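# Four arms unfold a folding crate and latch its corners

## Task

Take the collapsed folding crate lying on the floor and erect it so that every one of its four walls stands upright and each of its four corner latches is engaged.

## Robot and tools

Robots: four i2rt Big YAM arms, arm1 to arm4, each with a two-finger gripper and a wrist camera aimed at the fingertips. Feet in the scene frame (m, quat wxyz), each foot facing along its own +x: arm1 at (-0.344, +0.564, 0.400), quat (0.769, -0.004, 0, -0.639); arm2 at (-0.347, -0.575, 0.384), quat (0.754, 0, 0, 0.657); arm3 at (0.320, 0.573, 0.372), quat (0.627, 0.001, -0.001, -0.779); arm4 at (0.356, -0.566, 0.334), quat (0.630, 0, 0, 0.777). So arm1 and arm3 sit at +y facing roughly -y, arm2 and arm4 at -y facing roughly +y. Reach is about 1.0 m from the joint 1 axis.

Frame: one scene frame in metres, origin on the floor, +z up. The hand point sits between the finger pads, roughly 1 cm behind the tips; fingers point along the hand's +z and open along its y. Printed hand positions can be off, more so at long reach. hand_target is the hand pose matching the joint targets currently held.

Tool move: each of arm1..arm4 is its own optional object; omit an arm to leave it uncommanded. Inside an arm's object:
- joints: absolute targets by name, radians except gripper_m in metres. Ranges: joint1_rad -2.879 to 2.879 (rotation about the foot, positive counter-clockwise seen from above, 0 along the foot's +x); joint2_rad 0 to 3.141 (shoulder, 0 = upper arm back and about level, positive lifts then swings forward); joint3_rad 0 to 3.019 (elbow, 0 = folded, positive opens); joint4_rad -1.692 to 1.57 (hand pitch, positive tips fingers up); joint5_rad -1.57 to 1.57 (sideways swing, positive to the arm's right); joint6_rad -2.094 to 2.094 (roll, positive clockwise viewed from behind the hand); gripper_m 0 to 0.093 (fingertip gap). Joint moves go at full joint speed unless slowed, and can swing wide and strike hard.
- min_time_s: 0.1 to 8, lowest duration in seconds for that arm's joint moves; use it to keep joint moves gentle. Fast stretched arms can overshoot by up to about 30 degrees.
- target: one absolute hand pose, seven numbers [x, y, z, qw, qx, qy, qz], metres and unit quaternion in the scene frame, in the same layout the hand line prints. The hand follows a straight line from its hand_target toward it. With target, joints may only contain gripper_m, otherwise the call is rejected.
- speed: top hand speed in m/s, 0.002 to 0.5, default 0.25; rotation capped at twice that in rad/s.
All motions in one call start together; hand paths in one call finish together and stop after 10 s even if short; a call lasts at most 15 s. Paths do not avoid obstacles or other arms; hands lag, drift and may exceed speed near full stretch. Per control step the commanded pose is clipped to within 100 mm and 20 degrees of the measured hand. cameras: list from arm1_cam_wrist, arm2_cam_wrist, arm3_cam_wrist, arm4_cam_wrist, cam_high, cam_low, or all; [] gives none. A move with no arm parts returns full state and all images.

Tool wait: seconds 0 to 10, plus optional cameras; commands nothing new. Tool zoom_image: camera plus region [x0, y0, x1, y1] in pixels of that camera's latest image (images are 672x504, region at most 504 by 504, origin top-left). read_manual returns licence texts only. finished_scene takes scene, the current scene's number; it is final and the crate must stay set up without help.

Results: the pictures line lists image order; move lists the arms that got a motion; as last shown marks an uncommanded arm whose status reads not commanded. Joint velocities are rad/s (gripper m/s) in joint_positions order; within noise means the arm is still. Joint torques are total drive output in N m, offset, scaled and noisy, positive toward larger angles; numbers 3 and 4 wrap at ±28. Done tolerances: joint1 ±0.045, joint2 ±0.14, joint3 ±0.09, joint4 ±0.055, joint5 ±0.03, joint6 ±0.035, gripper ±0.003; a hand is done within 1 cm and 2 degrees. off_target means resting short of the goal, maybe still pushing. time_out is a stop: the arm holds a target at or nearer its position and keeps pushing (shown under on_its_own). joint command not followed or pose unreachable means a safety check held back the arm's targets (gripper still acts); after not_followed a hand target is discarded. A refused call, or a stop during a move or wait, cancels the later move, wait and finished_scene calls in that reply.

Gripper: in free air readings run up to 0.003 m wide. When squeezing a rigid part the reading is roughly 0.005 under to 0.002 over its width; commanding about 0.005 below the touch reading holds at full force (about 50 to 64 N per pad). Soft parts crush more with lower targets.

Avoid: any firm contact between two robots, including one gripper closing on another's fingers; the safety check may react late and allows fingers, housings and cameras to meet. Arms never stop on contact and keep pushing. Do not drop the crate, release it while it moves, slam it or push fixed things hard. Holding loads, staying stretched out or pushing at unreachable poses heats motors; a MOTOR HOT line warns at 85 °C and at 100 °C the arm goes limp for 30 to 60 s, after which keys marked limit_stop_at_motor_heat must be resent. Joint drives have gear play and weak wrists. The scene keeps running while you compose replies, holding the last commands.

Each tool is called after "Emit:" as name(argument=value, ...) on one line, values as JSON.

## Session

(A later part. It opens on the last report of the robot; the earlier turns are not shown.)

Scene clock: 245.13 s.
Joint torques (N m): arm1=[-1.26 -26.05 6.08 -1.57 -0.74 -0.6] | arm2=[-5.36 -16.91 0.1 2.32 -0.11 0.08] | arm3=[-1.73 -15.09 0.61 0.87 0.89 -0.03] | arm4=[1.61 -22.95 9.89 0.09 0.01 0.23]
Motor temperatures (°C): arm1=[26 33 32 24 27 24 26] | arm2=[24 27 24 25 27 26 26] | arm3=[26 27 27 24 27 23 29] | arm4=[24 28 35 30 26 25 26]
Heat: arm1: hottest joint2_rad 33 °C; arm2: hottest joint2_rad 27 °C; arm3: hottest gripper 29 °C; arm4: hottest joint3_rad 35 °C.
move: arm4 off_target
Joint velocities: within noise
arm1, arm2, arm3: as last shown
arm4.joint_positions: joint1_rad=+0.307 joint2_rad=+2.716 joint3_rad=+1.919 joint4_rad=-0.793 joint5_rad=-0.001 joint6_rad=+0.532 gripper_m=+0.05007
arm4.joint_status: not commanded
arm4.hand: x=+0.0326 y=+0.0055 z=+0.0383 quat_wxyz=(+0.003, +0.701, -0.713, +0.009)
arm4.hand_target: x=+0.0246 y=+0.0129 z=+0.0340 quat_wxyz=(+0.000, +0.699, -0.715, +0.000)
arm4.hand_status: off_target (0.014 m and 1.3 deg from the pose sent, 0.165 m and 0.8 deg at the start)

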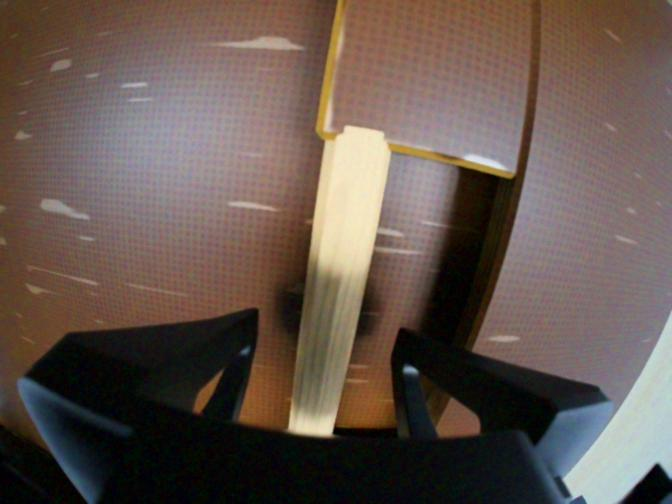

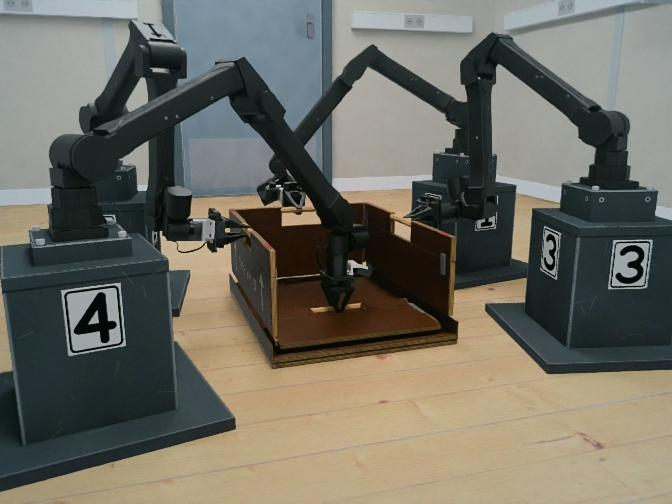

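Emit:
move(arm4={"target": [0.027, 0.015, 0.024, 0, 0.6965, -0.7177, 0], "speed": 0.1}, cameras=[])

Emit:
move(arm4={"joints": {"gripper_m": 0.010}}, cameras=["arm4_cam_wrist"])

Scene clock: 247.17 s.
Joint torques (N m): arm1=[-1.2 -26.46 6.02 -1.69 -0.77 -0.59] | arm2=[-5.36 -16.97 0.12 2.35 -0.12 0.08] | arm3=[-2.37 -15.38 0.81 0.77 0.89 -0.03] | arm4=[1.9 -21.83 10.22 0.29 -0.03 0.24]
Motor temperatures (°C): arm1=[26 33 32 24 27 24 26] | arm2=[24 27 24 25 27 26 26] | arm3=[26 27 27 24 27 23 29] | arm4=[24 28 35 30 26 25 26]
Heat: arm1: hottest joint2_rad 33 °C; arm2: hottest joint2_rad 27 °C; arm3: hottest gripper 29 °C; arm4: hottest joint3_rad 35 °C.
move: arm4 off_target
Joint velocities: within noise
arm1, arm2, arm3: as last shown
arm4.joint_positions: joint1_rad=+0.301 joint2_rad=+2.723 joint3_rad=+1.929 joint4_rad=-0.790 joint5_rad=-0.001 joint6_rad=+0.532 gripper_m=+0.05007
arm4.joint_status: not commanded
arm4.hand: x=+0.0346 y=+0.0101 z=+0.0363 quat_wxyz=(+0.002, +0.699, -0.715, +0.006)
arm4.hand_target: x=+0.0308 y=+0.0164 z=+0.0246 quat_wxyz=(+0.000, +0.694, -0.720, +0.000)
arm4.hand_status: off_target (0.015 m and 0.9 deg from the pose sent, 0.018 m and 1.3 deg at the start)

Scene clock: 247.97 s.
Joint torques (N m): arm1=[-0.91 -26.29 6.28 -1.59 -0.75 -0.61] | arm2=[-5.36 -16.97 0.12 2.33 -0.11 0.08] | arm3=[-1.73 -15.09 0.8 0.98 0.91 -0.02] | arm4=[1.79 -21.95 9.99 0.1 0 0.24]
Motor temperatures (°C): arm1=[26 33 32 24 27 24 26] | arm2=[24 27 24 25 27 26 26] | arm3=[26 27 27 24 27 23 29] | arm4=[24 28 35 30 26 25 26]
Heat: arm1: hottest joint2_rad 33 °C; arm2: hottest joint2_rad 27 °C; arm3: hottest gripper 29 °C; arm4: hottest joint3_rad 35 °C.
move: arm4 off_target
Joint velocities: within noise
arm1, arm2, arm3: as last shown
arm4.joint_positions: joint1_rad=+0.306 joint2_rad=+2.725 joint3_rad=+1.932 joint4_rad=-0.785 joint5_rad=-0.003 joint6_rad=+0.532 gripper_m=+0.01669
arm4.joint_status: gripper_m off_target (ended at +0.01672, target +0.01000)
arm4.hand: x=+0.0307 y=+0.0103 z=+0.0361 quat_wxyz=(+0.002, +0.701, -0.714, +0.003)
arm4.hand_target: x=+0.0280 y=+0.0148 z=+0.0245 quat_wxyz=(+0.001, +0.696, -0.718, +0.000)
arm4.hand_status: not commanded

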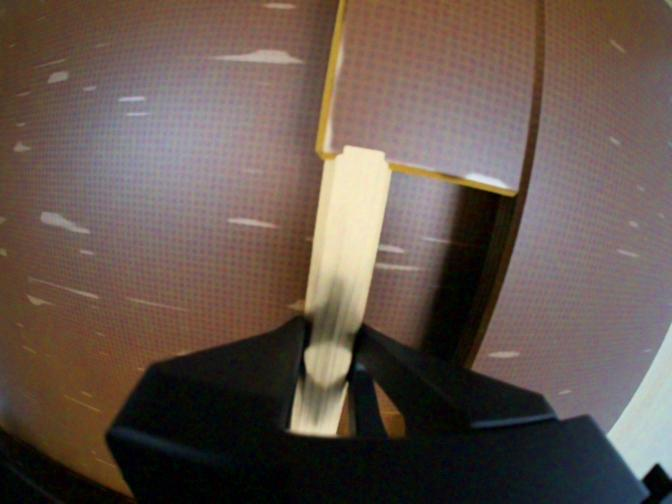

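Emit:
move(arm4={"target": [0.0287, 0.0155, 0.111, 0.1209, 0.6859, -0.7068, -0.1246], "speed": 0.2}, cameras=[])

Emit:
move(arm4={"target": [0.0637, 0.017, 0.171, 0.2382, 0.6545, -0.6744, -0.2455], "speed": 0.2}, cameras=["arm4_cam_wrist", "cam_high"])

Scene clock: 255.43 s.
Joint torques (N m): arm1=[-1.49 -25.64 6.11 -1.66 -0.75 -0.62] | arm2=[-5.3 -16.91 0.12 2.35 -0.12 0.08] | arm3=[-2.2 -15.09 0.69 0.94 0.87 -0.04] | arm4=[1.79 -25 6.56 0.95 -0.86 0.26]
Motor temperatures (°C): arm1=[26 33 32 24 27 24 26] | arm2=[24 27 24 25 27 26 26] | arm3=[26 27 27 24 27 23 29] | arm4=[24 29 34 30 26 25 27]
Heat: arm1: hottest joint2_rad 33 °C; arm2: hottest joint2_rad 27 °C; arm3: hottest gripper 29 °C; arm4: hottest joint3_rad 34 °C.
move: arm4 off_target
Joint velocities: within noise
arm1, arm2, arm3: as last shown
arm4.joint_positions: joint1_rad=+0.220 joint2_rad=+2.541 joint3_rad=+1.696 joint4_rad=-0.595 joint5_rad=-0.285 joint6_rad=+0.470 gripper_m=+0.01669
arm4.joint_status: not commanded
arm4.hand: x=+0.0391 y=+0.0121 z=+0.0984 quat_wxyz=(+0.113, +0.690, -0.707, -0.108)
arm4.hand_target: x=+0.0327 y=+0.0186 z=+0.1109 quat_wxyz=(+0.116, +0.684, -0.709, -0.124)
arm4.hand_status: off_target (0.017 m and 2.2 deg from the pose sent, 0.075 m and 20.1 deg at the start)

Scene clock: 256.97 s.
Joint torques (N m): arm1=[-1.08 -25.99 5.98 -1.8 -0.76 -0.62] | arm2=[-5.36 -16.97 0.1 2.32 -0.11 0.08] | arm3=[-1.79 -14.92 0.5 0.83 0.87 -0.01] | arm4=[1.96 -23 6.43 1.59 -1.42 0.26]
Motor temperatures (°C): arm1=[26 34 32 24 27 24 26] | arm2=[24 27 24 25 27 26 26] | arm3=[26 27 27 24 27 23 29] | arm4=[24 29 34 30 26 25 27]
Heat: arm1: hottest joint2_rad 34 °C; arm2: hottest joint2_rad 27 °C; arm3: hottest gripper 29 °C; arm4: hottest joint3_rad 34 °C.
move: arm4 off_target
Joint velocities: within noise
arm1, arm2, arm3: as last shown
arm4.joint_positions: joint1_rad=+0.093 joint2_rad=+2.409 joint3_rad=+1.517 joint4_rad=-0.445 joint5_rad=-0.626 joint6_rad=+0.403 gripper_m=+0.01669
arm4.joint_status: not commanded
arm4.hand: x=+0.0702 y=+0.0135 z=+0.1611 quat_wxyz=(+0.231, +0.660, -0.678, -0.229)
arm4.hand_target: x=+0.0630 y=+0.0176 z=+0.1711 quat_wxyz=(+0.238, +0.655, -0.674, -0.246)
arm4.hand_status: off_target (0.012 m and 2.2 deg from the pose sent, 0.077 m and 22.1 deg at the start)

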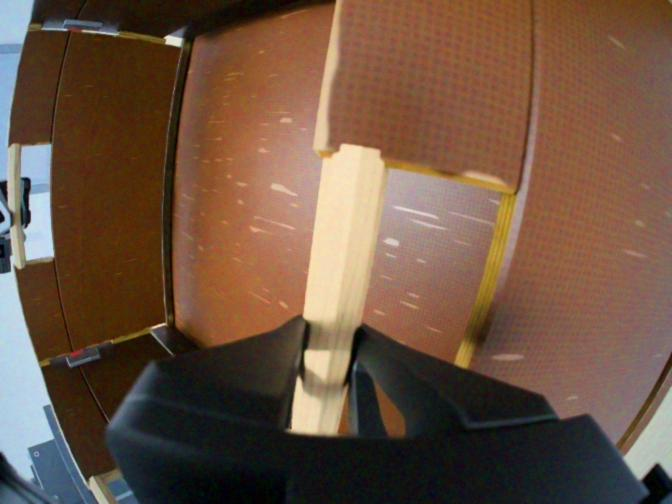

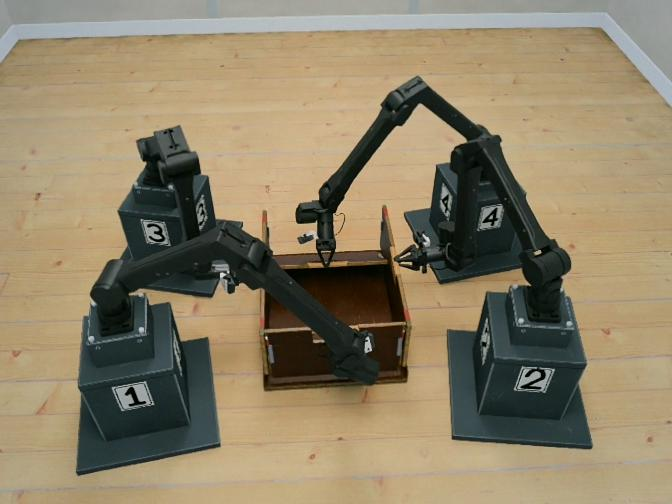

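Emit:
zoom_image(camera="arm4_cam_wrist", region=[20, 310, 160, 400])

Emit:
zoom_image(camera="arm4_cam_wrist", region=[20, 0, 200, 60])

Scaled by 3.600 from the camera's image (finer frame: 960x720).

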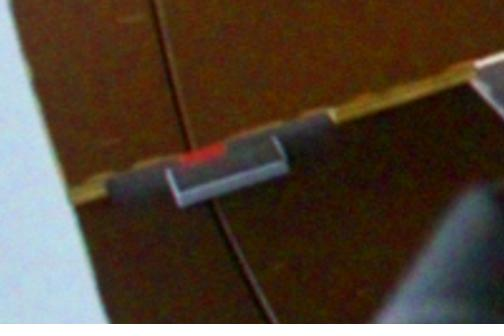

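Scaled by 2.800 from the camera's image (finer frame: 960x720).

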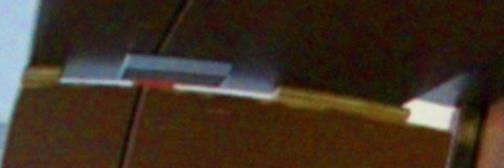

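Emit:
move(arm4={"target": [0.109, 0.019, 0.218, 0.3324, 0.6121, -0.6307, -0.3425], "speed": 0.2}, cameras=[])

Emit:
move(arm4={"target": [0.166, 0.021, 0.248, 0.4094, 0.5635, -0.5806, -0.4219], "speed": 0.2}, cameras=["arm4_cam_wrist", "cam_low"])

Scene clock: 264.67 s.
Joint torques (N m): arm1=[-1.61 -25.93 6.2 -1.55 -0.76 -0.58] | arm2=[-5.25 -16.91 0.13 2.35 -0.12 0.08] | arm3=[-2.02 -14.97 0.69 0.87 0.93 -0.01] | arm4=[1.9 -22.53 6.3 1.35 -1.43 0.22]
Motor temperatures (°C): arm1=[26 34 32 24 27 24 26] | arm2=[24 27 24 25 27 26 26] | arm3=[26 27 27 24 27 23 29] | arm4=[24 29 33 30 27 25 27]
Heat: arm1: hottest joint2_rad 34 °C; arm2: hottest joint2_rad 27 °C; arm3: hottest gripper 29 °C; arm4: hottest joint3_rad 33 °C.
move: arm4 off_target
Joint velocities: within noise
arm1: as last shown
arm2.joint_positions: joint1_rad=-0.956 joint2_rad=+2.573 joint3_rad=+0.860 joint4_rad=+1.420 joint5_rad=-1.191 joint6_rad=+1.293 gripper_m=+0.01669
arm2.joint_status: not commanded
arm2.hand: x=-0.0161 y=-0.2220 z=+0.2433 quat_wxyz=(+0.037, +0.044, -0.743, -0.667)
arm2.hand_target: x=+0.0032 y=-0.2423 z=+0.2473 quat_wxyz=(+0.014, +0.023, -0.741, -0.671)
arm2.hand_status: not commanded
arm3.joint_positions: joint1_rad=-0.900 joint2_rad=+2.535 joint3_rad=+0.887 joint4_rad=+1.473 joint5_rad=-1.199 joint6_rad=+1.397 gripper_m=+0.01167
arm3.joint_status: not commanded
arm3.hand: x=-0.0373 y=+0.2184 z=+0.2563 quat_wxyz=(-0.684, -0.728, -0.035, -0.028)
arm3.hand_target: x=-0.0499 y=+0.2220 z=+0.2540 quat_wxyz=(-0.681, -0.732, -0.018, -0.018)
arm3.hand_status: not commanded
arm4.joint_positions: joint1_rad=-0.035 joint2_rad=+2.364 joint3_rad=+1.432 joint4_rad=-0.368 joint5_rad=-0.942 joint6_rad=+0.346 gripper_m=+0.01669
arm4.joint_status: not commanded
arm4.hand: x=+0.1121 y=+0.0147 z=+0.2054 quat_wxyz=(+0.328, +0.615, -0.637, -0.330)
arm4.hand_target: x=+0.1076 y=+0.0192 z=+0.2181 quat_wxyz=(+0.333, +0.612, -0.630, -0.343)
arm4.hand_status: off_target (0.014 m and 1.7 deg from the pose sent, 0.069 m and 19.1 deg at the start)

Scene clock: 265.93 s.
Joint torques (N m): arm1=[-1.32 -25.64 6.09 -1.52 -0.78 -0.56] | arm2=[-5.3 -16.97 0.1 2.33 -0.12 0.08] | arm3=[-1.32 -14.92 0.55 0.8 0.91 -0.02] | arm4=[1.96 -21.25 7.53 -0.2 -1.62 -0.03]
Motor temperatures (°C): arm1=[26 34 32 24 27 24 26] | arm2=[24 27 24 25 27 26 26] | arm3=[26 27 27 24 27 23 29] | arm4=[24 29 33 30 28 25 27]
Heat: arm1: hottest joint2_rad 34 °C; arm2: hottest joint2_rad 27 °C; arm3: hottest gripper 29 °C; arm4: hottest joint3_rad 33 °C.
move: arm4 off_target
Joint velocities: within noise
arm1, arm2, arm3: as last shown
arm4.joint_positions: joint1_rad=-0.167 joint2_rad=+2.369 joint3_rad=+1.412 joint4_rad=-0.393 joint5_rad=-1.222 joint6_rad=+0.245 gripper_m=+0.01669
arm4.joint_status: not commanded
arm4.hand: x=+0.1688 y=+0.0163 z=+0.2382 quat_wxyz=(+0.402, +0.563, -0.591, -0.414)
arm4.hand_target: x=+0.1656 y=+0.0213 z=+0.2480 quat_wxyz=(+0.409, +0.562, -0.581, -0.423)
arm4.hand_status: off_target (0.011 m and 1.7 deg from the pose sent, 0.069 m and 16.6 deg at the start)

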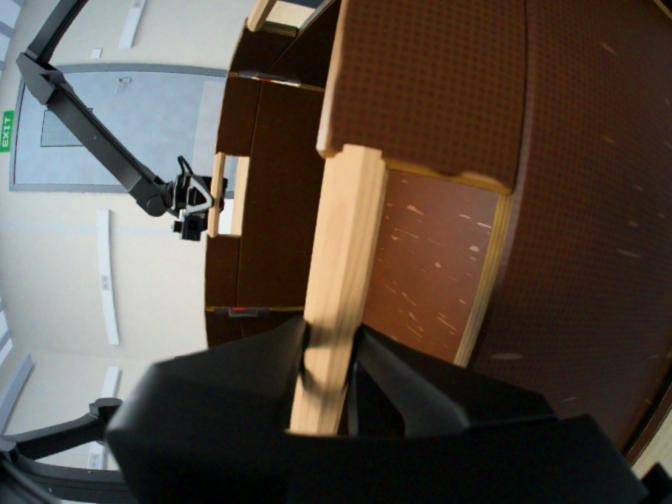

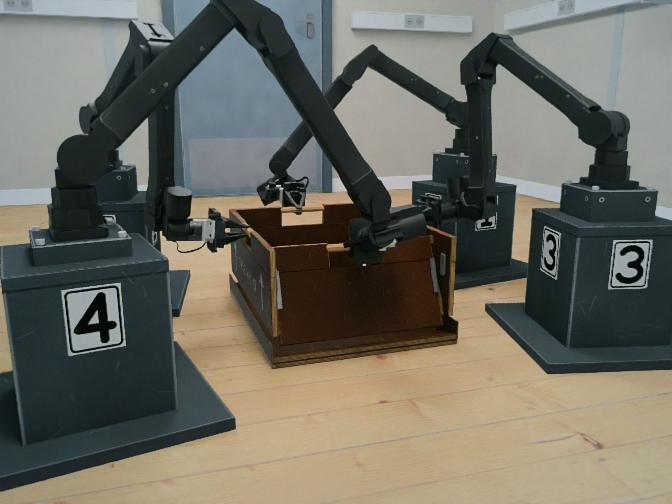

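Emit:
move(arm4={"target": [0.212, 0.0225, 0.256, 0.4240, 0.5526, -0.5694, -0.4369], "speed": 0.15}, cameras=[])

Emit:
move(arm4={"target": [0.250, 0.023, 0.258, 0.4240, 0.5526, -0.5694, -0.4369], "speed": 0.1}, cameras=[])

Emit:
move(arm4={"target": [0.280, 0.0235, 0.260, 0.4240, 0.5526, -0.5694, -0.4369], "speed": 0.08}, cameras=["cam_low", "cam_high"])

Emit:
zoom_image(camera="cam_low", region=[220, 190, 480, 380])

Scene clock: 269.03 s.
Joint torques (N m): arm1=[-0.91 -26.05 6.05 -1.51 -0.79 -0.65] | arm2=[-5.3 -16.97 0.13 2.35 -0.11 0.08] | arm3=[-1.67 -15.27 0.61 0.85 0.9 -0.03] | arm4=[0.79 -21.71 7.39 -1.58 -1.2 -0.31]
Motor temperatures (°C): arm1=[26 34 32 24 27 24 26] | arm2=[24 27 24 25 27 26 26] | arm3=[26 27 27 24 27 23 29] | arm4=[24 29 33 30 28 25 27]
Heat: arm1: hottest joint2_rad 34 °C; arm2: hottest joint2_rad 27 °C; arm3: hottest gripper 29 °C; arm4: hottest joint3_rad 33 °C.
move: arm4 off_target
Joint velocities: within noise
arm1.joint_positions: joint1_rad=-0.374 joint2_rad=+2.631 joint3_rad=+1.738 joint4_rad=-1.128 joint5_rad=-1.272 joint6_rad=-0.403 gripper_m=+0.01701
arm1.joint_status: not commanded
arm1.hand: x=-0.2893 y=-0.0280 z=+0.2492 quat_wxyz=(-0.427, -0.595, -0.530, -0.427)
arm1.hand_target: x=-0.2961 y=-0.0366 z=+0.2616 quat_wxyz=(-0.446, -0.578, -0.546, -0.411)
arm1.hand_status: not commanded
arm2, arm3: as last shown
arm4.joint_positions: joint1_rad=-0.223 joint2_rad=+2.401 joint3_rad=+1.491 joint4_rad=-0.669 joint5_rad=-1.296 joint6_rad=+0.004 gripper_m=+0.01669
arm4.joint_status: not commanded
arm4.hand: x=+0.1981 y=+0.0166 z=+0.2473 quat_wxyz=(+0.427, +0.556, -0.571, -0.427)
arm4.hand_target: x=+0.2049 y=+0.0217 z=+0.2560 quat_wxyz=(+0.426, +0.554, -0.567, -0.435)
arm4.hand_status: off_target (0.017 m and 1.3 deg from the pose sent, 0.047 m and 4.5 deg at the start)

Scene clock: 270.60 s.
Joint torques (N m): arm1=[-0.85 -26.34 6.26 -1.51 -0.75 -0.6] | arm2=[-5.3 -16.91 0.13 2.33 -0.12 0.08] | arm3=[-2.02 -15.21 0.72 0.96 0.87 -0.04] | arm4=[-0.56 -21.71 7.49 -2.25 -0.78 -0.35]
Motor temperatures (°C): arm1=[26 34 32 24 27 24 26] | arm2=[24 27 24 25 27 26 26] | arm3=[26 27 27 24 27 23 29] | arm4=[24 29 33 30 28 25 27]
Heat: arm1: hottest joint2_rad 34 °C; arm2: hottest joint2_rad 27 °C; arm3: hottest gripper 29 °C; arm4: hottest joint3_rad 33 °C.
move: arm4 off_target
Joint velocities: within noise
arm1, arm2, arm3: as last shown
arm4.joint_positions: joint1_rad=-0.282 joint2_rad=+2.434 joint3_rad=+1.573 joint4_rad=-0.954 joint5_rad=-1.298 joint6_rad=-0.243 gripper_m=+0.01663
arm4.joint_status: not commanded
arm4.hand: x=+0.2317 y=+0.0182 z=+0.2528 quat_wxyz=(+0.430, +0.557, -0.566, -0.429)
arm4.hand_target: x=+0.2492 y=+0.0232 z=+0.2580 quat_wxyz=(+0.424, +0.552, -0.569, -0.438)
arm4.hand_status: off_target (0.020 m and 1.3 deg from the pose sent, 0.053 m and 1.3 deg at the start)

Scene clock: 271.97 s.
Joint torques (N m): arm1=[-1.03 -26.17 6.22 -1.7 -0.76 -0.59] | arm2=[-5.3 -16.97 0.1 2.32 -0.11 0.07] | arm3=[-1.67 -15.38 0.73 0.83 0.9 0.02] | arm4=[-1.49 -22.01 7.54 -2.59 -0.58 -0.38]
Motor temperatures (°C): arm1=[26 34 32 24 27 24 26] | arm2=[24 27 24 25 27 26 26] | arm3=[26 27 27 24 27 23 29] | arm4=[24 30 33 30 28 25 27]
Heat: arm1: hottest joint2_rad 34 °C; arm2: hottest joint2_rad 27 °C; arm3: hottest gripper 29 °C; arm4: hottest joint3_rad 33 °C.
move: arm4 off_target
Joint velocities: within noise
arm1, arm3: as last shown
arm1.hand_target: x=-0.2961 y=-0.0367 z=+0.2617 quat_wxyz=(-0.446, -0.578, -0.546, -0.411)
arm2.joint_positions: joint1_rad=-0.956 joint2_rad=+2.573 joint3_rad=+0.858 joint4_rad=+1.420 joint5_rad=-1.191 joint6_rad=+1.293 gripper_m=+0.01669
arm2.joint_status: not commanded
arm2.hand: x=-0.0167 y=-0.2223 z=+0.2432 quat_wxyz=(+0.037, +0.044, -0.743, -0.667)
arm2.hand_target: x=+0.0026 y=-0.2425 z=+0.2471 quat_wxyz=(+0.015, +0.023, -0.741, -0.671)
arm2.hand_status: not commanded
arm3.joint_positions: joint1_rad=-0.900 joint2_rad=+2.535 joint3_rad=+0.887 joint4_rad=+1.473 joint5_rad=-1.199 joint6_rad=+1.397 gripper_m=+0.01165
arm3.hand_target: x=-0.0501 y=+0.2220 z=+0.2540 quat_wxyz=(-0.681, -0.732, -0.017, -0.018)
arm4.joint_positions: joint1_rad=-0.320 joint2_rad=+2.466 joint3_rad=+1.636 joint4_rad=-1.143 joint5_rad=-1.284 joint6_rad=-0.406 gripper_m=+0.01637
arm4.joint_status: not commanded
arm4.hand: x=+0.2544 y=+0.0183 z=+0.2537 quat_wxyz=(+0.433, +0.559, -0.564, -0.427)
arm4.hand_target: x=+0.2792 y=+0.0233 z=+0.2598 quat_wxyz=(+0.424, +0.552, -0.570, -0.437)
arm4.hand_status: off_target (0.027 m and 1.8 deg from the pose sent, 0.049 m and 1.3 deg at the start)
pictures: cam_high, cam_low

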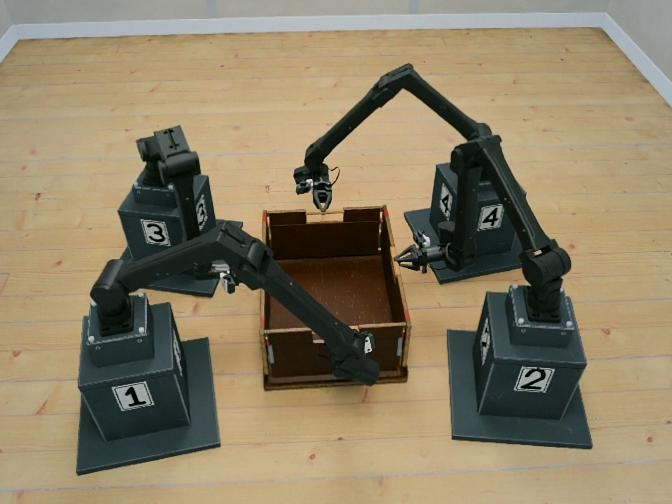

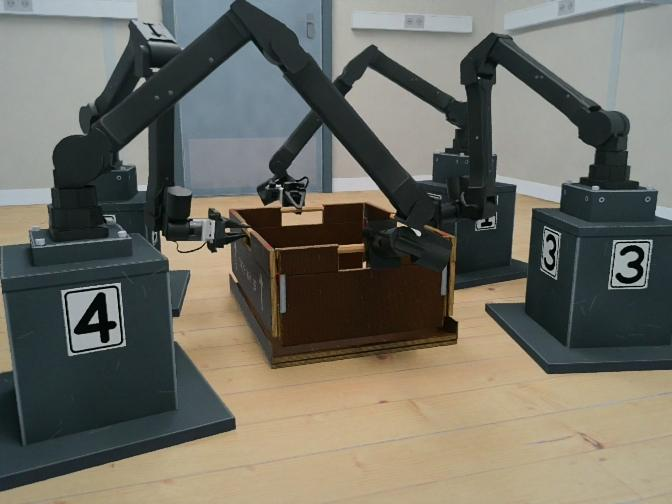

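Scaled by 1.938 from the camera's image (finer frame: 960x720).

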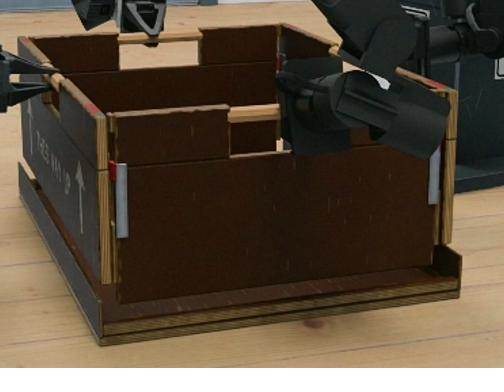

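Emit:
move(arm4={"target": [0.310, 0.024, 0.262, 0.4240, 0.5526, -0.5694, -0.4369], "speed": 0.08}, cameras=["cam_low", "cam_high"])

Emit:
zoom_image(camera="cam_low", region=[250, 220, 350, 380])

Emit:
zoom_image(camera="cam_high", region=[250, 190, 420, 280])

Scene clock: 274.63 s.
Joint torques (N m): arm1=[-1.14 -25.93 6.23 -1.62 -0.75 -0.64] | arm2=[-5.3 -16.91 0.1 2.29 -0.12 0.08] | arm3=[-1.67 -15.44 0.58 0.81 0.94 -0.04] | arm4=[-5.07 -22.83 7.06 -3.37 -0.27 -0.58]
Motor temperatures (°C): arm1=[26 34 32 24 27 24 26] | arm2=[24 27 24 25 27 26 26] | arm3=[26 27 27 24 27 23 29] | arm4=[24 30 32 30 28 25 27]
Heat: arm1: hottest joint2_rad 34 °C; arm2: hottest joint2_rad 27 °C; arm3: hottest gripper 29 °C; arm4: hottest joint3_rad 32 °C.
move: arm4 off_target
Joint velocities: within noise
arm1, arm2, arm3: as last shown
arm4.joint_positions: joint1_rad=-0.322 joint2_rad=+2.499 joint3_rad=+1.698 joint4_rad=-1.284 joint5_rad=-1.271 joint6_rad=-0.522 gripper_m=+0.01637
arm4.joint_status: not commanded
arm4.hand: x=+0.2560 y=+0.0185 z=+0.2539 quat_wxyz=(+0.442, +0.567, -0.554, -0.420)
arm4.hand_target: x=+0.3077 y=+0.0233 z=+0.2615 quat_wxyz=(+0.422, +0.551, -0.571, -0.438)
arm4.hand_status: off_target (0.055 m and 3.7 deg from the pose sent, 0.056 m and 1.8 deg at the start)
pictures: cam_high, cam_low

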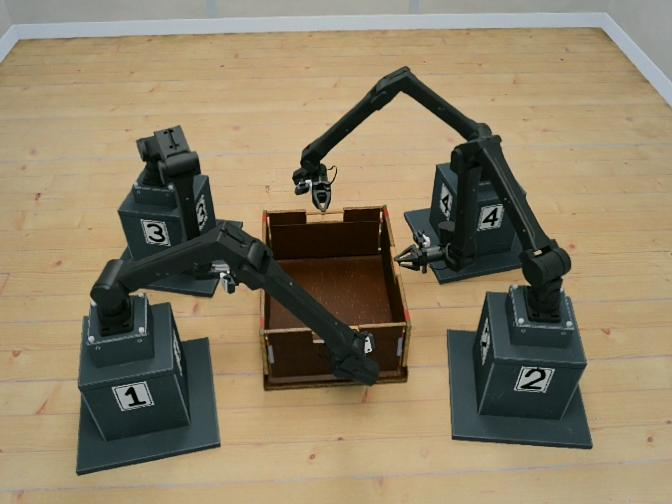

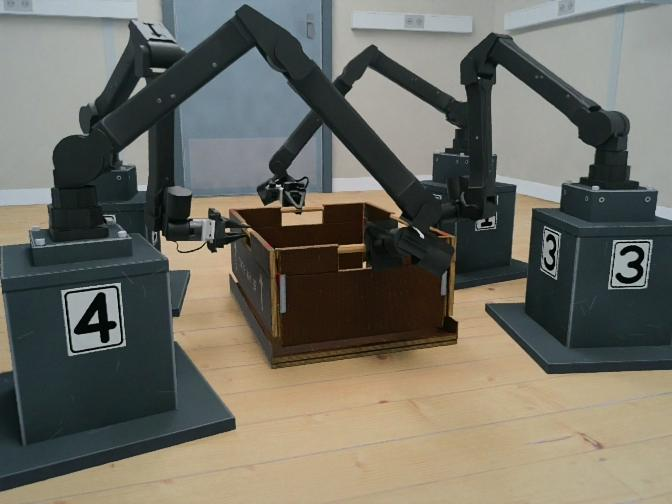

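Scaled by 3.150 from the camera's image (finer frame: 960x720).

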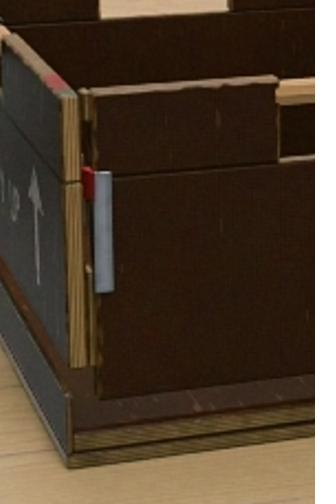

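Scaled by 2.965 from the camera's image (finer frame: 960x720).

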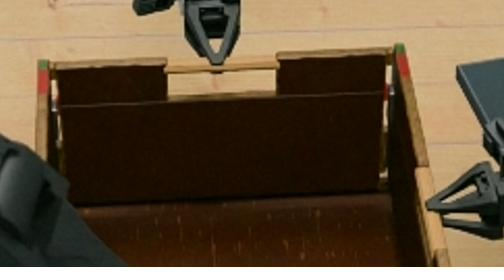

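Emit:
move(arm4={"target": [0.232, 0.023, 0.262, 0.4240, 0.5526, -0.5694, -0.4369], "speed": 0.08}, cameras=["cam_low", "cam_high"])

Emit:
zoom_image(camera="cam_low", region=[250, 220, 350, 380])

Emit:
zoom_image(camera="cam_high", region=[250, 190, 420, 280])

Scene clock: 278.37 s.
Joint torques (N m): arm1=[-1.26 -25.82 6.17 -1.59 -0.73 -0.59] | arm2=[-5.3 -16.97 0.12 2.3 -0.12 0.08] | arm3=[-1.49 -14.97 0.68 0.83 0.88 -0.01] | arm4=[3.43 -22.53 6.37 0.43 -1.11 0.32]
Motor temperatures (°C): arm1=[26 34 32 24 27 24 26] | arm2=[24 27 24 25 27 26 26] | arm3=[26 27 27 24 27 23 29] | arm4=[25 30 32 30 27 25 27]
Heat: arm1: hottest joint2_rad 34 °C; arm2: hottest joint2_rad 27 °C; arm3: hottest gripper 29 °C; arm4: hottest joint3_rad 32 °C.
move: arm4 off_target
Joint velocities: within noise
arm1, arm2, arm3: as last shown
arm4.joint_positions: joint1_rad=-0.314 joint2_rad=+2.420 joint3_rad=+1.547 joint4_rad=-0.917 joint5_rad=-1.293 joint6_rad=-0.220 gripper_m=+0.01637
arm4.joint_status: not commanded
arm4.hand: x=+0.2505 y=+0.0183 z=+0.2529 quat_wxyz=(+0.420, +0.548, -0.577, -0.436)
arm4.hand_target: x=+0.2380 y=+0.0223 z=+0.2616 quat_wxyz=(+0.423, +0.550, -0.571, -0.438)
arm4.hand_status: off_target (0.021 m and 1.2 deg from the pose sent, 0.026 m and 3.7 deg at the start)
pictures: cam_high, cam_low

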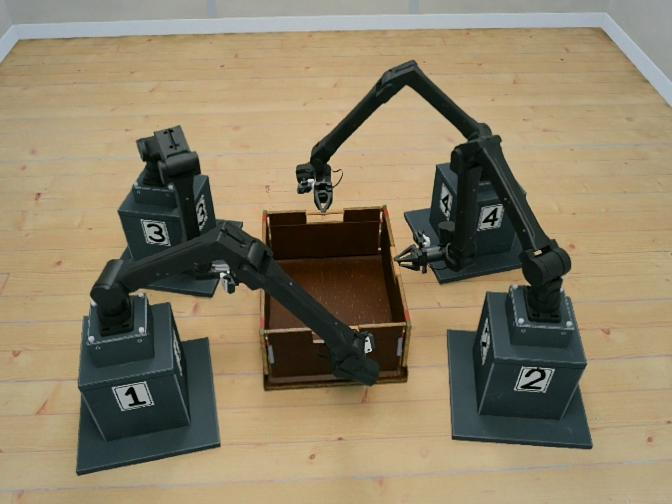

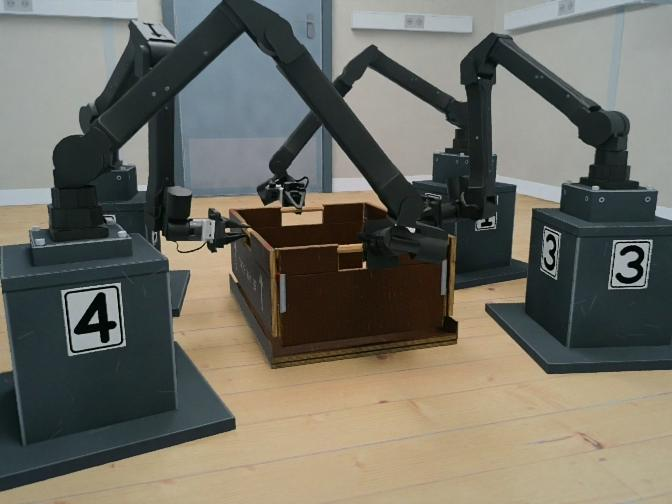

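Scaled by 3.150 from the camera's image (finer frame: 960x720).

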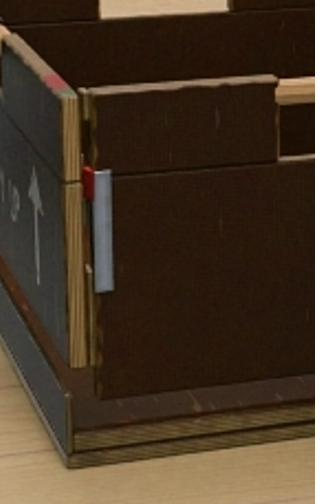

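Scaled by 2.965 from the camera's image (finer frame: 960x720).

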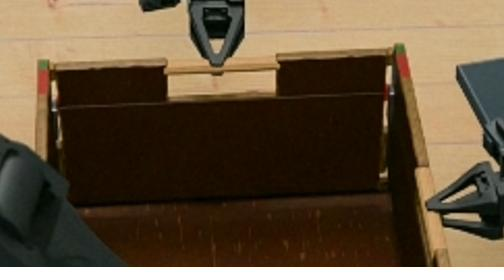

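Emit:
move(arm4={"target": [0.200, 0.022, 0.262, 0.4240, 0.5526, -0.5694, -0.4369], "speed": 0.08}, cameras=["cam_high"])

Emit:
zoom_image(camera="cam_high", region=[250, 190, 420, 280])

Scene clock: 284.40 s.
Joint torques (N m): arm1=[-1.14 -25.88 6.16 -1.63 -0.75 -0.56] | arm2=[-5.36 -16.91 0.12 2.29 -0.11 0.07] | arm3=[-1.55 -15.27 0.61 0.79 0.9 -0.01] | arm4=[7.88 -21.77 7.39 1.26 -1.23 0.61]
Motor temperatures (°C): arm1=[26 34 32 24 27 24 26] | arm2=[24 27 24 25 27 26 26] | arm3=[26 27 27 24 27 23 29] | arm4=[25 30 32 30 28 25 27]
Heat: arm1: hottest joint2_rad 34 °C; arm2: hottest joint2_rad 27 °C; arm3: hottest gripper 29 °C; arm4: hottest joint3_rad 32 °C.
move: arm4 off_target
Joint velocities: within noise
arm1, arm2, arm3: as last shown
arm4.joint_positions: joint1_rad=-0.311 joint2_rad=+2.381 joint3_rad=+1.471 joint4_rad=-0.712 joint5_rad=-1.293 joint6_rad=-0.054 gripper_m=+0.01637
arm4.joint_status: not commanded
arm4.hand: x=+0.2488 y=+0.0188 z=+0.2534 quat_wxyz=(+0.407, +0.539, -0.589, -0.445)
arm4.hand_target: x=+0.2024 y=+0.0200 z=+0.2625 quat_wxyz=(+0.425, +0.554, -0.568, -0.436)
arm4.hand_status: off_target (0.050 m and 3.5 deg from the pose sent, 0.051 m and 1.2 deg at the start)

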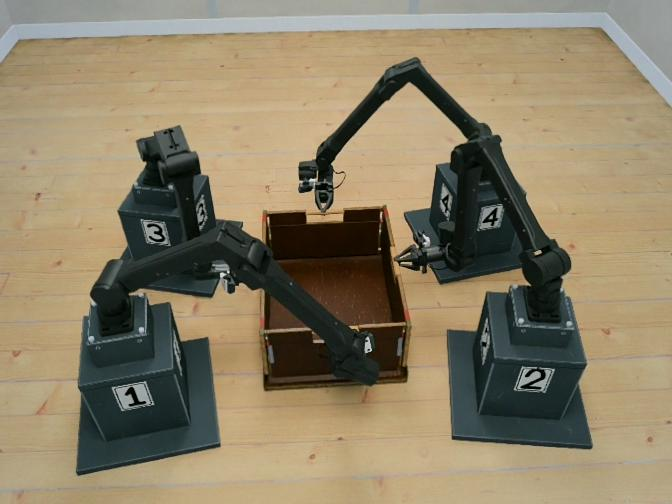

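Scaled by 2.965 from the camera's image (finer frame: 960x720).

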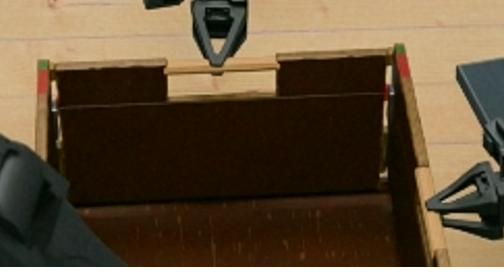

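Emit:
move(arm4={"target": [0.258, 0.0235, 0.262, 0.4240, 0.5526, -0.5694, -0.4369], "speed": 0.15}, cameras=[])

Emit:
move(arm4={"joints": {"gripper_m": 0.05}}, cameras=["cam_low", "cam_high"])

Emit:
zoom_image(camera="cam_high", region=[250, 190, 420, 280])

Scene clock: 287.93 s.
Joint torques (N m): arm1=[-0.5 -25.93 6.08 -1.66 -0.75 -0.57] | arm2=[-5.36 -16.91 0.12 2.3 -0.12 0.07] | arm3=[-1.73 -15.27 0.72 0.88 0.93 -0.03] | arm4=[1.14 -21.71 8.06 -2.21 -1.1 -0.21]
Motor temperatures (°C): arm1=[26 34 31 24 27 24 26] | arm2=[24 27 24 25 27 26 26] | arm3=[26 27 27 24 27 23 29] | arm4=[25 30 32 30 28 25 28]
Heat: arm1: hottest joint2_rad 34 °C; arm2: hottest joint2_rad 27 °C; arm3: hottest gripper 29 °C; arm4: hottest joint3_rad 32 °C.
move: arm4 off_target
Joint velocities: within noise
arm1, arm2: as last shown
arm3.joint_positions: joint1_rad=-0.900 joint2_rad=+2.535 joint3_rad=+0.887 joint4_rad=+1.473 joint5_rad=-1.199 joint6_rad=+1.397 gripper_m=+0.01165
arm3.joint_status: not commanded
arm3.hand: x=-0.0373 y=+0.2184 z=+0.2563 quat_wxyz=(-0.684, -0.728, -0.035, -0.028)
arm3.hand_target: x=-0.0501 y=+0.2220 z=+0.2540 quat_wxyz=(-0.681, -0.732, -0.017, -0.018)
arm3.hand_status: not commanded
arm4.joint_positions: joint1_rad=-0.317 joint2_rad=+2.434 joint3_rad=+1.581 joint4_rad=-1.008 joint5_rad=-1.284 joint6_rad=-0.294 gripper_m=+0.01634
arm4.joint_status: not commanded
arm4.hand: x=+0.2527 y=+0.0183 z=+0.2540 quat_wxyz=(+0.423, +0.554, -0.573, -0.431)
arm4.hand_target: x=+0.2572 y=+0.0244 z=+0.2619 quat_wxyz=(+0.423, +0.552, -0.570, -0.437)
arm4.hand_status: off_target (0.011 m and 0.8 deg from the pose sent, 0.013 m and 3.5 deg at the start)

Scene clock: 288.53 s.
Joint torques (N m): arm1=[-1.61 -25.99 6.17 -1.57 -0.8 -0.61] | arm2=[-5.36 -16.91 0.1 2.3 -0.12 0.07] | arm3=[-2.02 -15.27 0.65 0.95 0.92 -0.04] | arm4=[1.26 -21.48 8.09 -1.05 -0.79 -0.2]
Motor temperatures (°C): arm1=[26 34 31 24 27 24 26] | arm2=[24 27 24 25 27 26 26] | arm3=[26 27 27 24 27 23 29] | arm4=[25 30 32 30 28 25 28]
Heat: arm1: hottest joint2_rad 34 °C; arm2: hottest joint2_rad 27 °C; arm3: hottest gripper 29 °C; arm4: hottest joint3_rad 32 °C.
move: arm4 done
Joint velocities: within noise
arm1, arm2, arm3: as last shown
arm4.joint_positions: joint1_rad=-0.317 joint2_rad=+2.432 joint3_rad=+1.581 joint4_rad=-1.037 joint5_rad=-1.293 joint6_rad=-0.297 gripper_m=+0.04995
arm4.joint_status: all done
arm4.hand: x=+0.2520 y=+0.0158 z=+0.2574 quat_wxyz=(+0.432, +0.546, -0.576, -0.428)
arm4.hand_target: x=+0.2572 y=+0.0243 z=+0.2621 quat_wxyz=(+0.424, +0.552, -0.570, -0.437)
arm4.hand_status: not commanded
pictures: cam_high, cam_low

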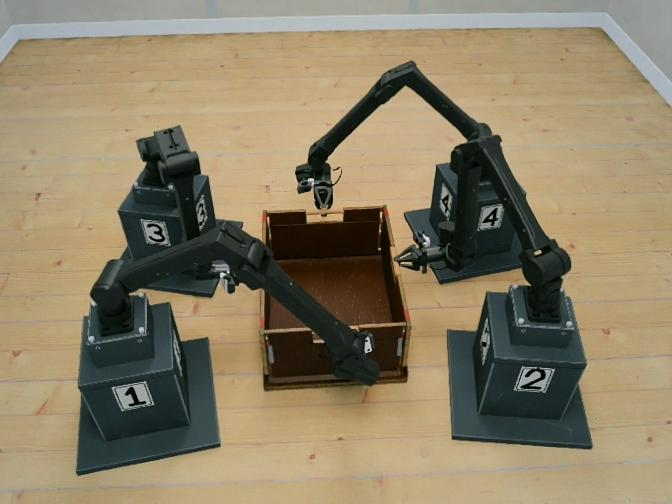

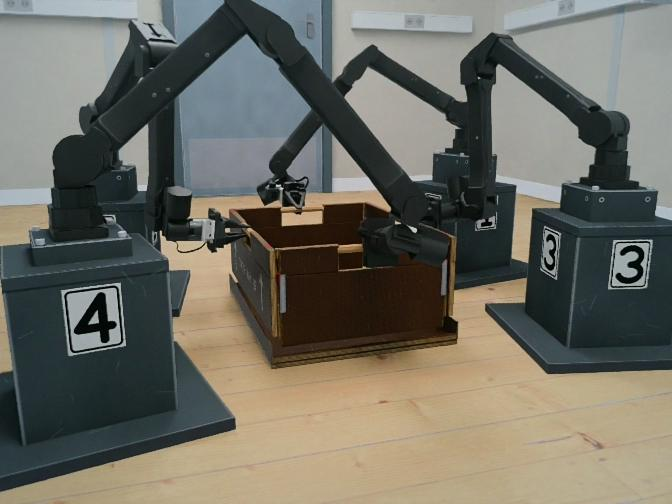

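Scaled by 2.965 from the camera's image (finer frame: 960x720).

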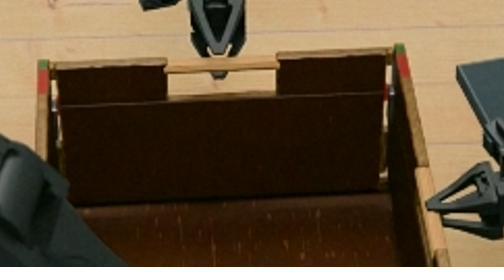

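Emit:
move(arm4={"target": [0.37, 0.024, 0.30, 0.4240, 0.5526, -0.5694, -0.4369], "speed": 0.2}, cameras=["arm4_cam_wrist", "cam_high"])

Emit:
zoom_image(camera="arm4_cam_wrist", region=[300, 0, 672, 250])

Scene clock: 291.83 s.
Joint torques (N m): arm1=[-1.2 -26.4 6.17 -1.68 -0.78 -0.61] | arm2=[-5.3 -16.97 0.1 2.29 -0.11 0.07] | arm3=[-1.55 -15.15 0.7 0.9 0.91 -0.03] | arm4=[2.26 -20.42 9.62 -2 -0.4 -0.2]
Motor temperatures (°C): arm1=[26 34 31 24 27 24 26] | arm2=[24 27 24 25 27 26 26] | arm3=[26 27 27 24 27 23 29] | arm4=[25 30 32 30 28 25 27]
Heat: arm1: hottest joint2_rad 34 °C; arm2: hottest joint2_rad 27 °C; arm3: hottest gripper 29 °C; arm4: hottest joint3_rad 32 °C.
move: arm4 done
Joint velocities: within noise
arm1.joint_positions: joint1_rad=-0.374 joint2_rad=+2.631 joint3_rad=+1.738 joint4_rad=-1.128 joint5_rad=-1.272 joint6_rad=-0.403 gripper_m=+0.01701
arm1.joint_status: not commanded
arm1.hand: x=-0.2893 y=-0.0280 z=+0.2492 quat_wxyz=(-0.427, -0.595, -0.530, -0.427)
arm1.hand_target: x=-0.2961 y=-0.0367 z=+0.2617 quat_wxyz=(-0.446, -0.578, -0.546, -0.411)
arm1.hand_status: not commanded
arm2, arm3: as last shown
arm4.joint_positions: joint1_rad=-0.507 joint2_rad=+2.478 joint3_rad=+1.794 joint4_rad=-1.672 joint5_rad=-1.201 joint6_rad=-0.805 gripper_m=+0.04995
arm4.joint_status: not commanded
arm4.hand: x=+0.3670 y=+0.0178 z=+0.3067 quat_wxyz=(+0.428, +0.547, -0.573, -0.435)
arm4.hand_target: x=+0.3660 y=+0.0236 z=+0.3000 quat_wxyz=(+0.426, +0.554, -0.567, -0.436)
arm4.hand_status: done (0.010 m and 0.9 deg from the pose sent, 0.126 m and 1.8 deg at the start)

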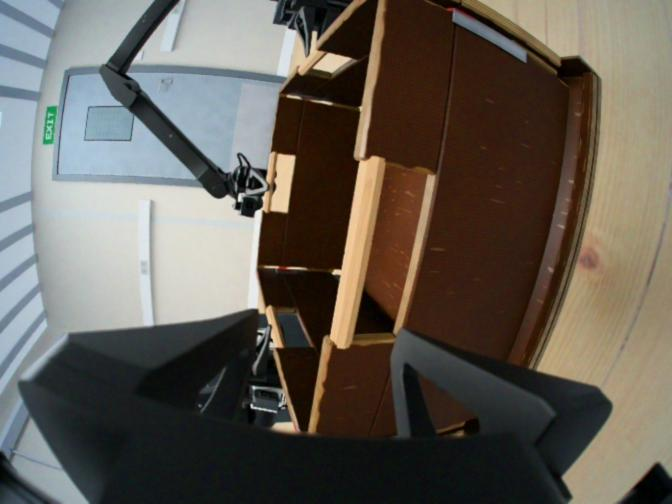

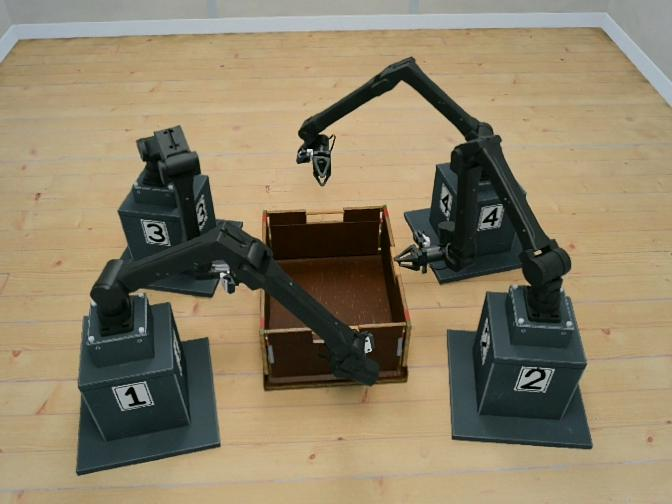

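Scaled by 1.355 from the camera's image (finer frame: 960x720).

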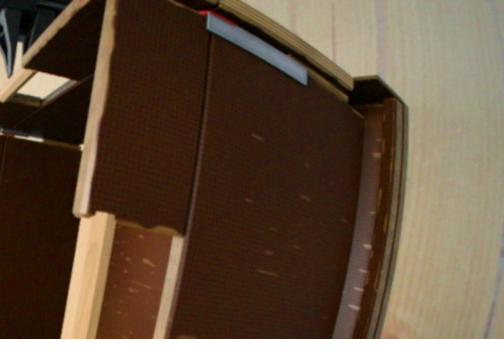

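Emit:
zoom_image(camera="arm4_cam_wrist", region=[430, 0, 600, 90])

Emit:
zoom_image(camera="arm4_cam_wrist", region=[240, 240, 400, 300])

Emit:
zoom_image(camera="arm4_cam_wrist", region=[270, 80, 400, 130])

Scaled by 2.965 from the camera's image (finer frame: 960x720).

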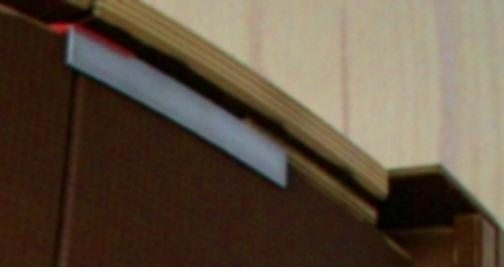

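Scaled by 3.150 from the camera's image (finer frame: 960x720).

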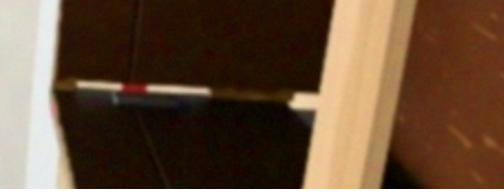

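Scaled by 3.877 from the camera's image (finer frame: 960x720).

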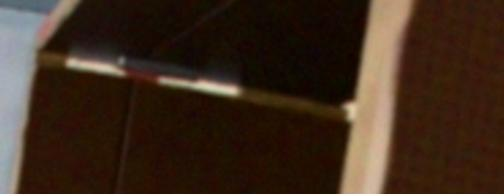

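Emit:
move(arm2={"target": [0.0, -0.228, 0.247, -0.017, -0.0185, 0.743, 0.669], "speed": 0.1}, arm3={"target": [-0.050, 0.222, 0.254, 0.681, 0.732, 0.0177, 0.0177], "speed": 0.1}, cameras=["cam_high", "arm4_cam_wrist"])

Emit:
move(arm3={"joints": {"gripper_m": 0.05}}, arm2={"joints": {"gripper_m": 0.05}}, cameras=["cam_high", "cam_low", "arm4_cam_wrist"])

Scene clock: 301.80 s.
Joint torques (N m): arm1=[-1.08 -25.82 6.09 -1.55 -0.74 -0.59] | arm2=[-2.37 -17.03 0.57 1.91 0.37 0.21] | arm3=[-1.61 -15.56 0.59 0.91 0.92 -0.03] | arm4=[2.14 -20.37 9.61 -1.98 -0.4 -0.21]
Motor temperatures (°C): arm1=[26 35 31 24 27 24 26] | arm2=[24 27 24 25 27 26 26] | arm3=[26 27 27 24 27 23 29] | arm4=[24 31 32 30 27 25 27]
Heat: arm1: hottest joint2_rad 35 °C; arm2: hottest joint2_rad 27 °C; arm3: hottest gripper 29 °C; arm4: hottest joint3_rad 32 °C.
move: arm2 off_target; arm3 off_target
Joint velocities: within noise
arm1: as last shown
arm2.joint_positions: joint1_rad=-0.953 joint2_rad=+2.573 joint3_rad=+0.851 joint4_rad=+1.432 joint5_rad=-1.168 joint6_rad=+1.303 gripper_m=+0.01669
arm2.joint_status: not commanded
arm2.hand: x=-0.0163 y=-0.2222 z=+0.2432 quat_wxyz=(+0.031, +0.035, -0.745, -0.666)
arm2.hand_target: x=-0.0035 y=-0.2296 z=+0.2467 quat_wxyz=(+0.021, +0.018, -0.744, -0.668)
arm2.hand_status: off_target (0.018 m and 2.6 deg from the pose sent, 0.018 m and 3.7 deg at the start)
arm3.joint_positions: joint1_rad=-0.900 joint2_rad=+2.535 joint3_rad=+0.887 joint4_rad=+1.473 joint5_rad=-1.199 joint6_rad=+1.397 gripper_m=+0.01165
arm3.joint_status: not commanded
arm3.hand: x=-0.0373 y=+0.2184 z=+0.2563 quat_wxyz=(-0.684, -0.728, -0.035, -0.028)
arm3.hand_target: x=-0.0497 y=+0.2221 z=+0.2540 quat_wxyz=(-0.681, -0.732, -0.018, -0.018)
arm3.hand_status: off_target (0.013 m and 2.4 deg from the pose sent, 0.013 m and 2.4 deg at the start)
arm4.joint_positions: joint1_rad=-0.513 joint2_rad=+2.478 joint3_rad=+1.794 joint4_rad=-1.672 joint5_rad=-1.201 joint6_rad=-0.805 gripper_m=+0.04995
arm4.joint_status: not commanded
arm4.hand: x=+0.3706 y=+0.0177 z=+0.3067 quat_wxyz=(+0.426, +0.545, -0.575, -0.436)
arm4.hand_target: x=+0.3696 y=+0.0235 z=+0.3000 quat_wxyz=(+0.425, +0.552, -0.569, -0.437)
arm4.hand_status: not commanded
pictures: arm4_cam_wrist, cam_high

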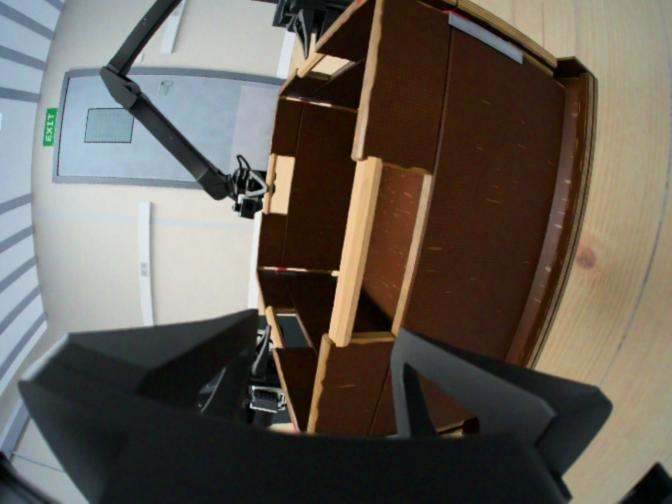

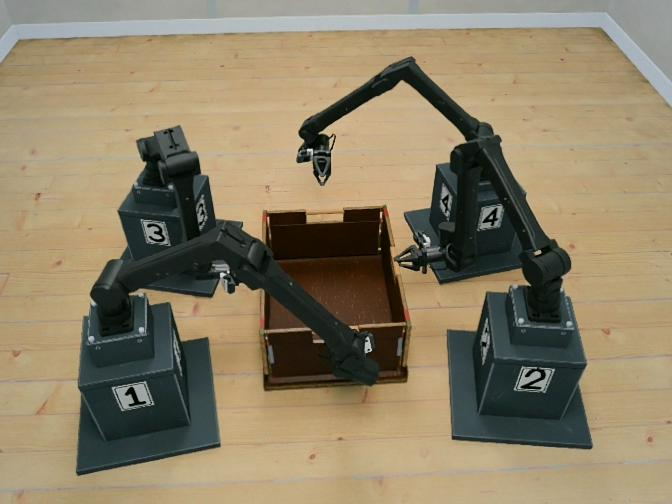

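Scene clock: 302.53 s.
Joint torques (N m): arm1=[-0.79 -26.05 6.19 -1.65 -0.77 -0.59] | arm2=[0.21 -17.08 0.54 1.92 -0.05 -0.01] | arm3=[-1.55 -14.97 0.5 1.39 0.11 -0.02] | arm4=[2.14 -20.37 9.61 -1.98 -0.4 -0.21]
Motor temperatures (°C): arm1=[26 35 31 24 27 24 26] | arm2=[24 27 24 25 27 26 26] | arm3=[26 27 27 24 27 23 29] | arm4=[24 31 32 30 27 25 27]
Heat: arm1: hottest joint2_rad 35 °C; arm2: hottest joint2_rad 27 °C; arm3: hottest gripper 29 °C; arm4: hottest joint3_rad 32 °C.
move: arm2 done; arm3 done
Joint velocities: within noise
arm1, arm4: as last shown
arm2.joint_positions: joint1_rad=-0.984 joint2_rad=+2.573 joint3_rad=+0.847 joint4_rad=+1.432 joint5_rad=-1.150 joint6_rad=+1.330 gripper_m=+0.04990
arm2.joint_status: all done
arm2.hand: x=-0.0037 y=-0.2330 z=+0.2421 quat_wxyz=(+0.025, +0.007, -0.748, -0.664)
arm2.hand_target: x=-0.0004 y=-0.2329 z=+0.2461 quat_wxyz=(+0.019, +0.008, -0.745, -0.667)
arm2.hand_status: not commanded
arm3.joint_positions: joint1_rad=-0.916 joint2_rad=+2.535 joint3_rad=+0.891 joint4_rad=+1.464 joint5_rad=-1.170 joint6_rad=+1.406 gripper_m=+0.04990
arm3.joint_status: all done
arm3.hand: x=-0.0486 y=+0.2232 z=+0.2545 quat_wxyz=(-0.682, -0.731, -0.015, -0.017)
arm3.hand_target: x=-0.0551 y=+0.2261 z=+0.2537 quat_wxyz=(-0.681, -0.732, -0.008, -0.014)
arm3.hand_status: not commanded
pictures: arm4_cam_wrist, cam_high, cam_low

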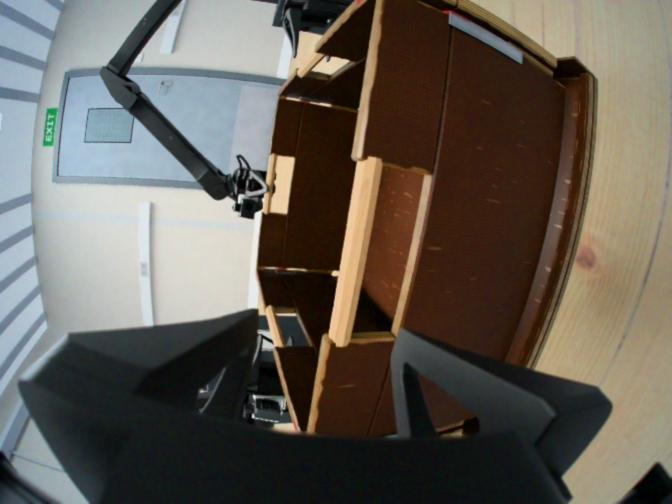

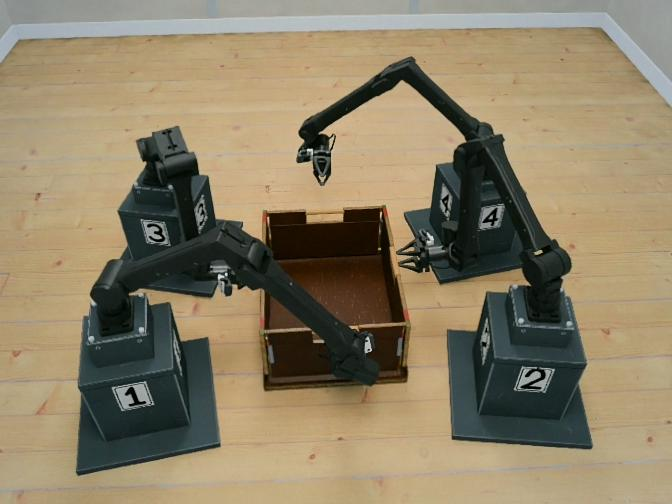

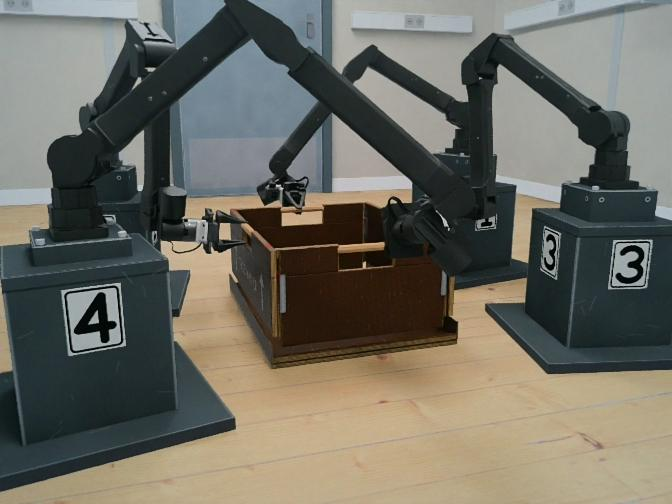

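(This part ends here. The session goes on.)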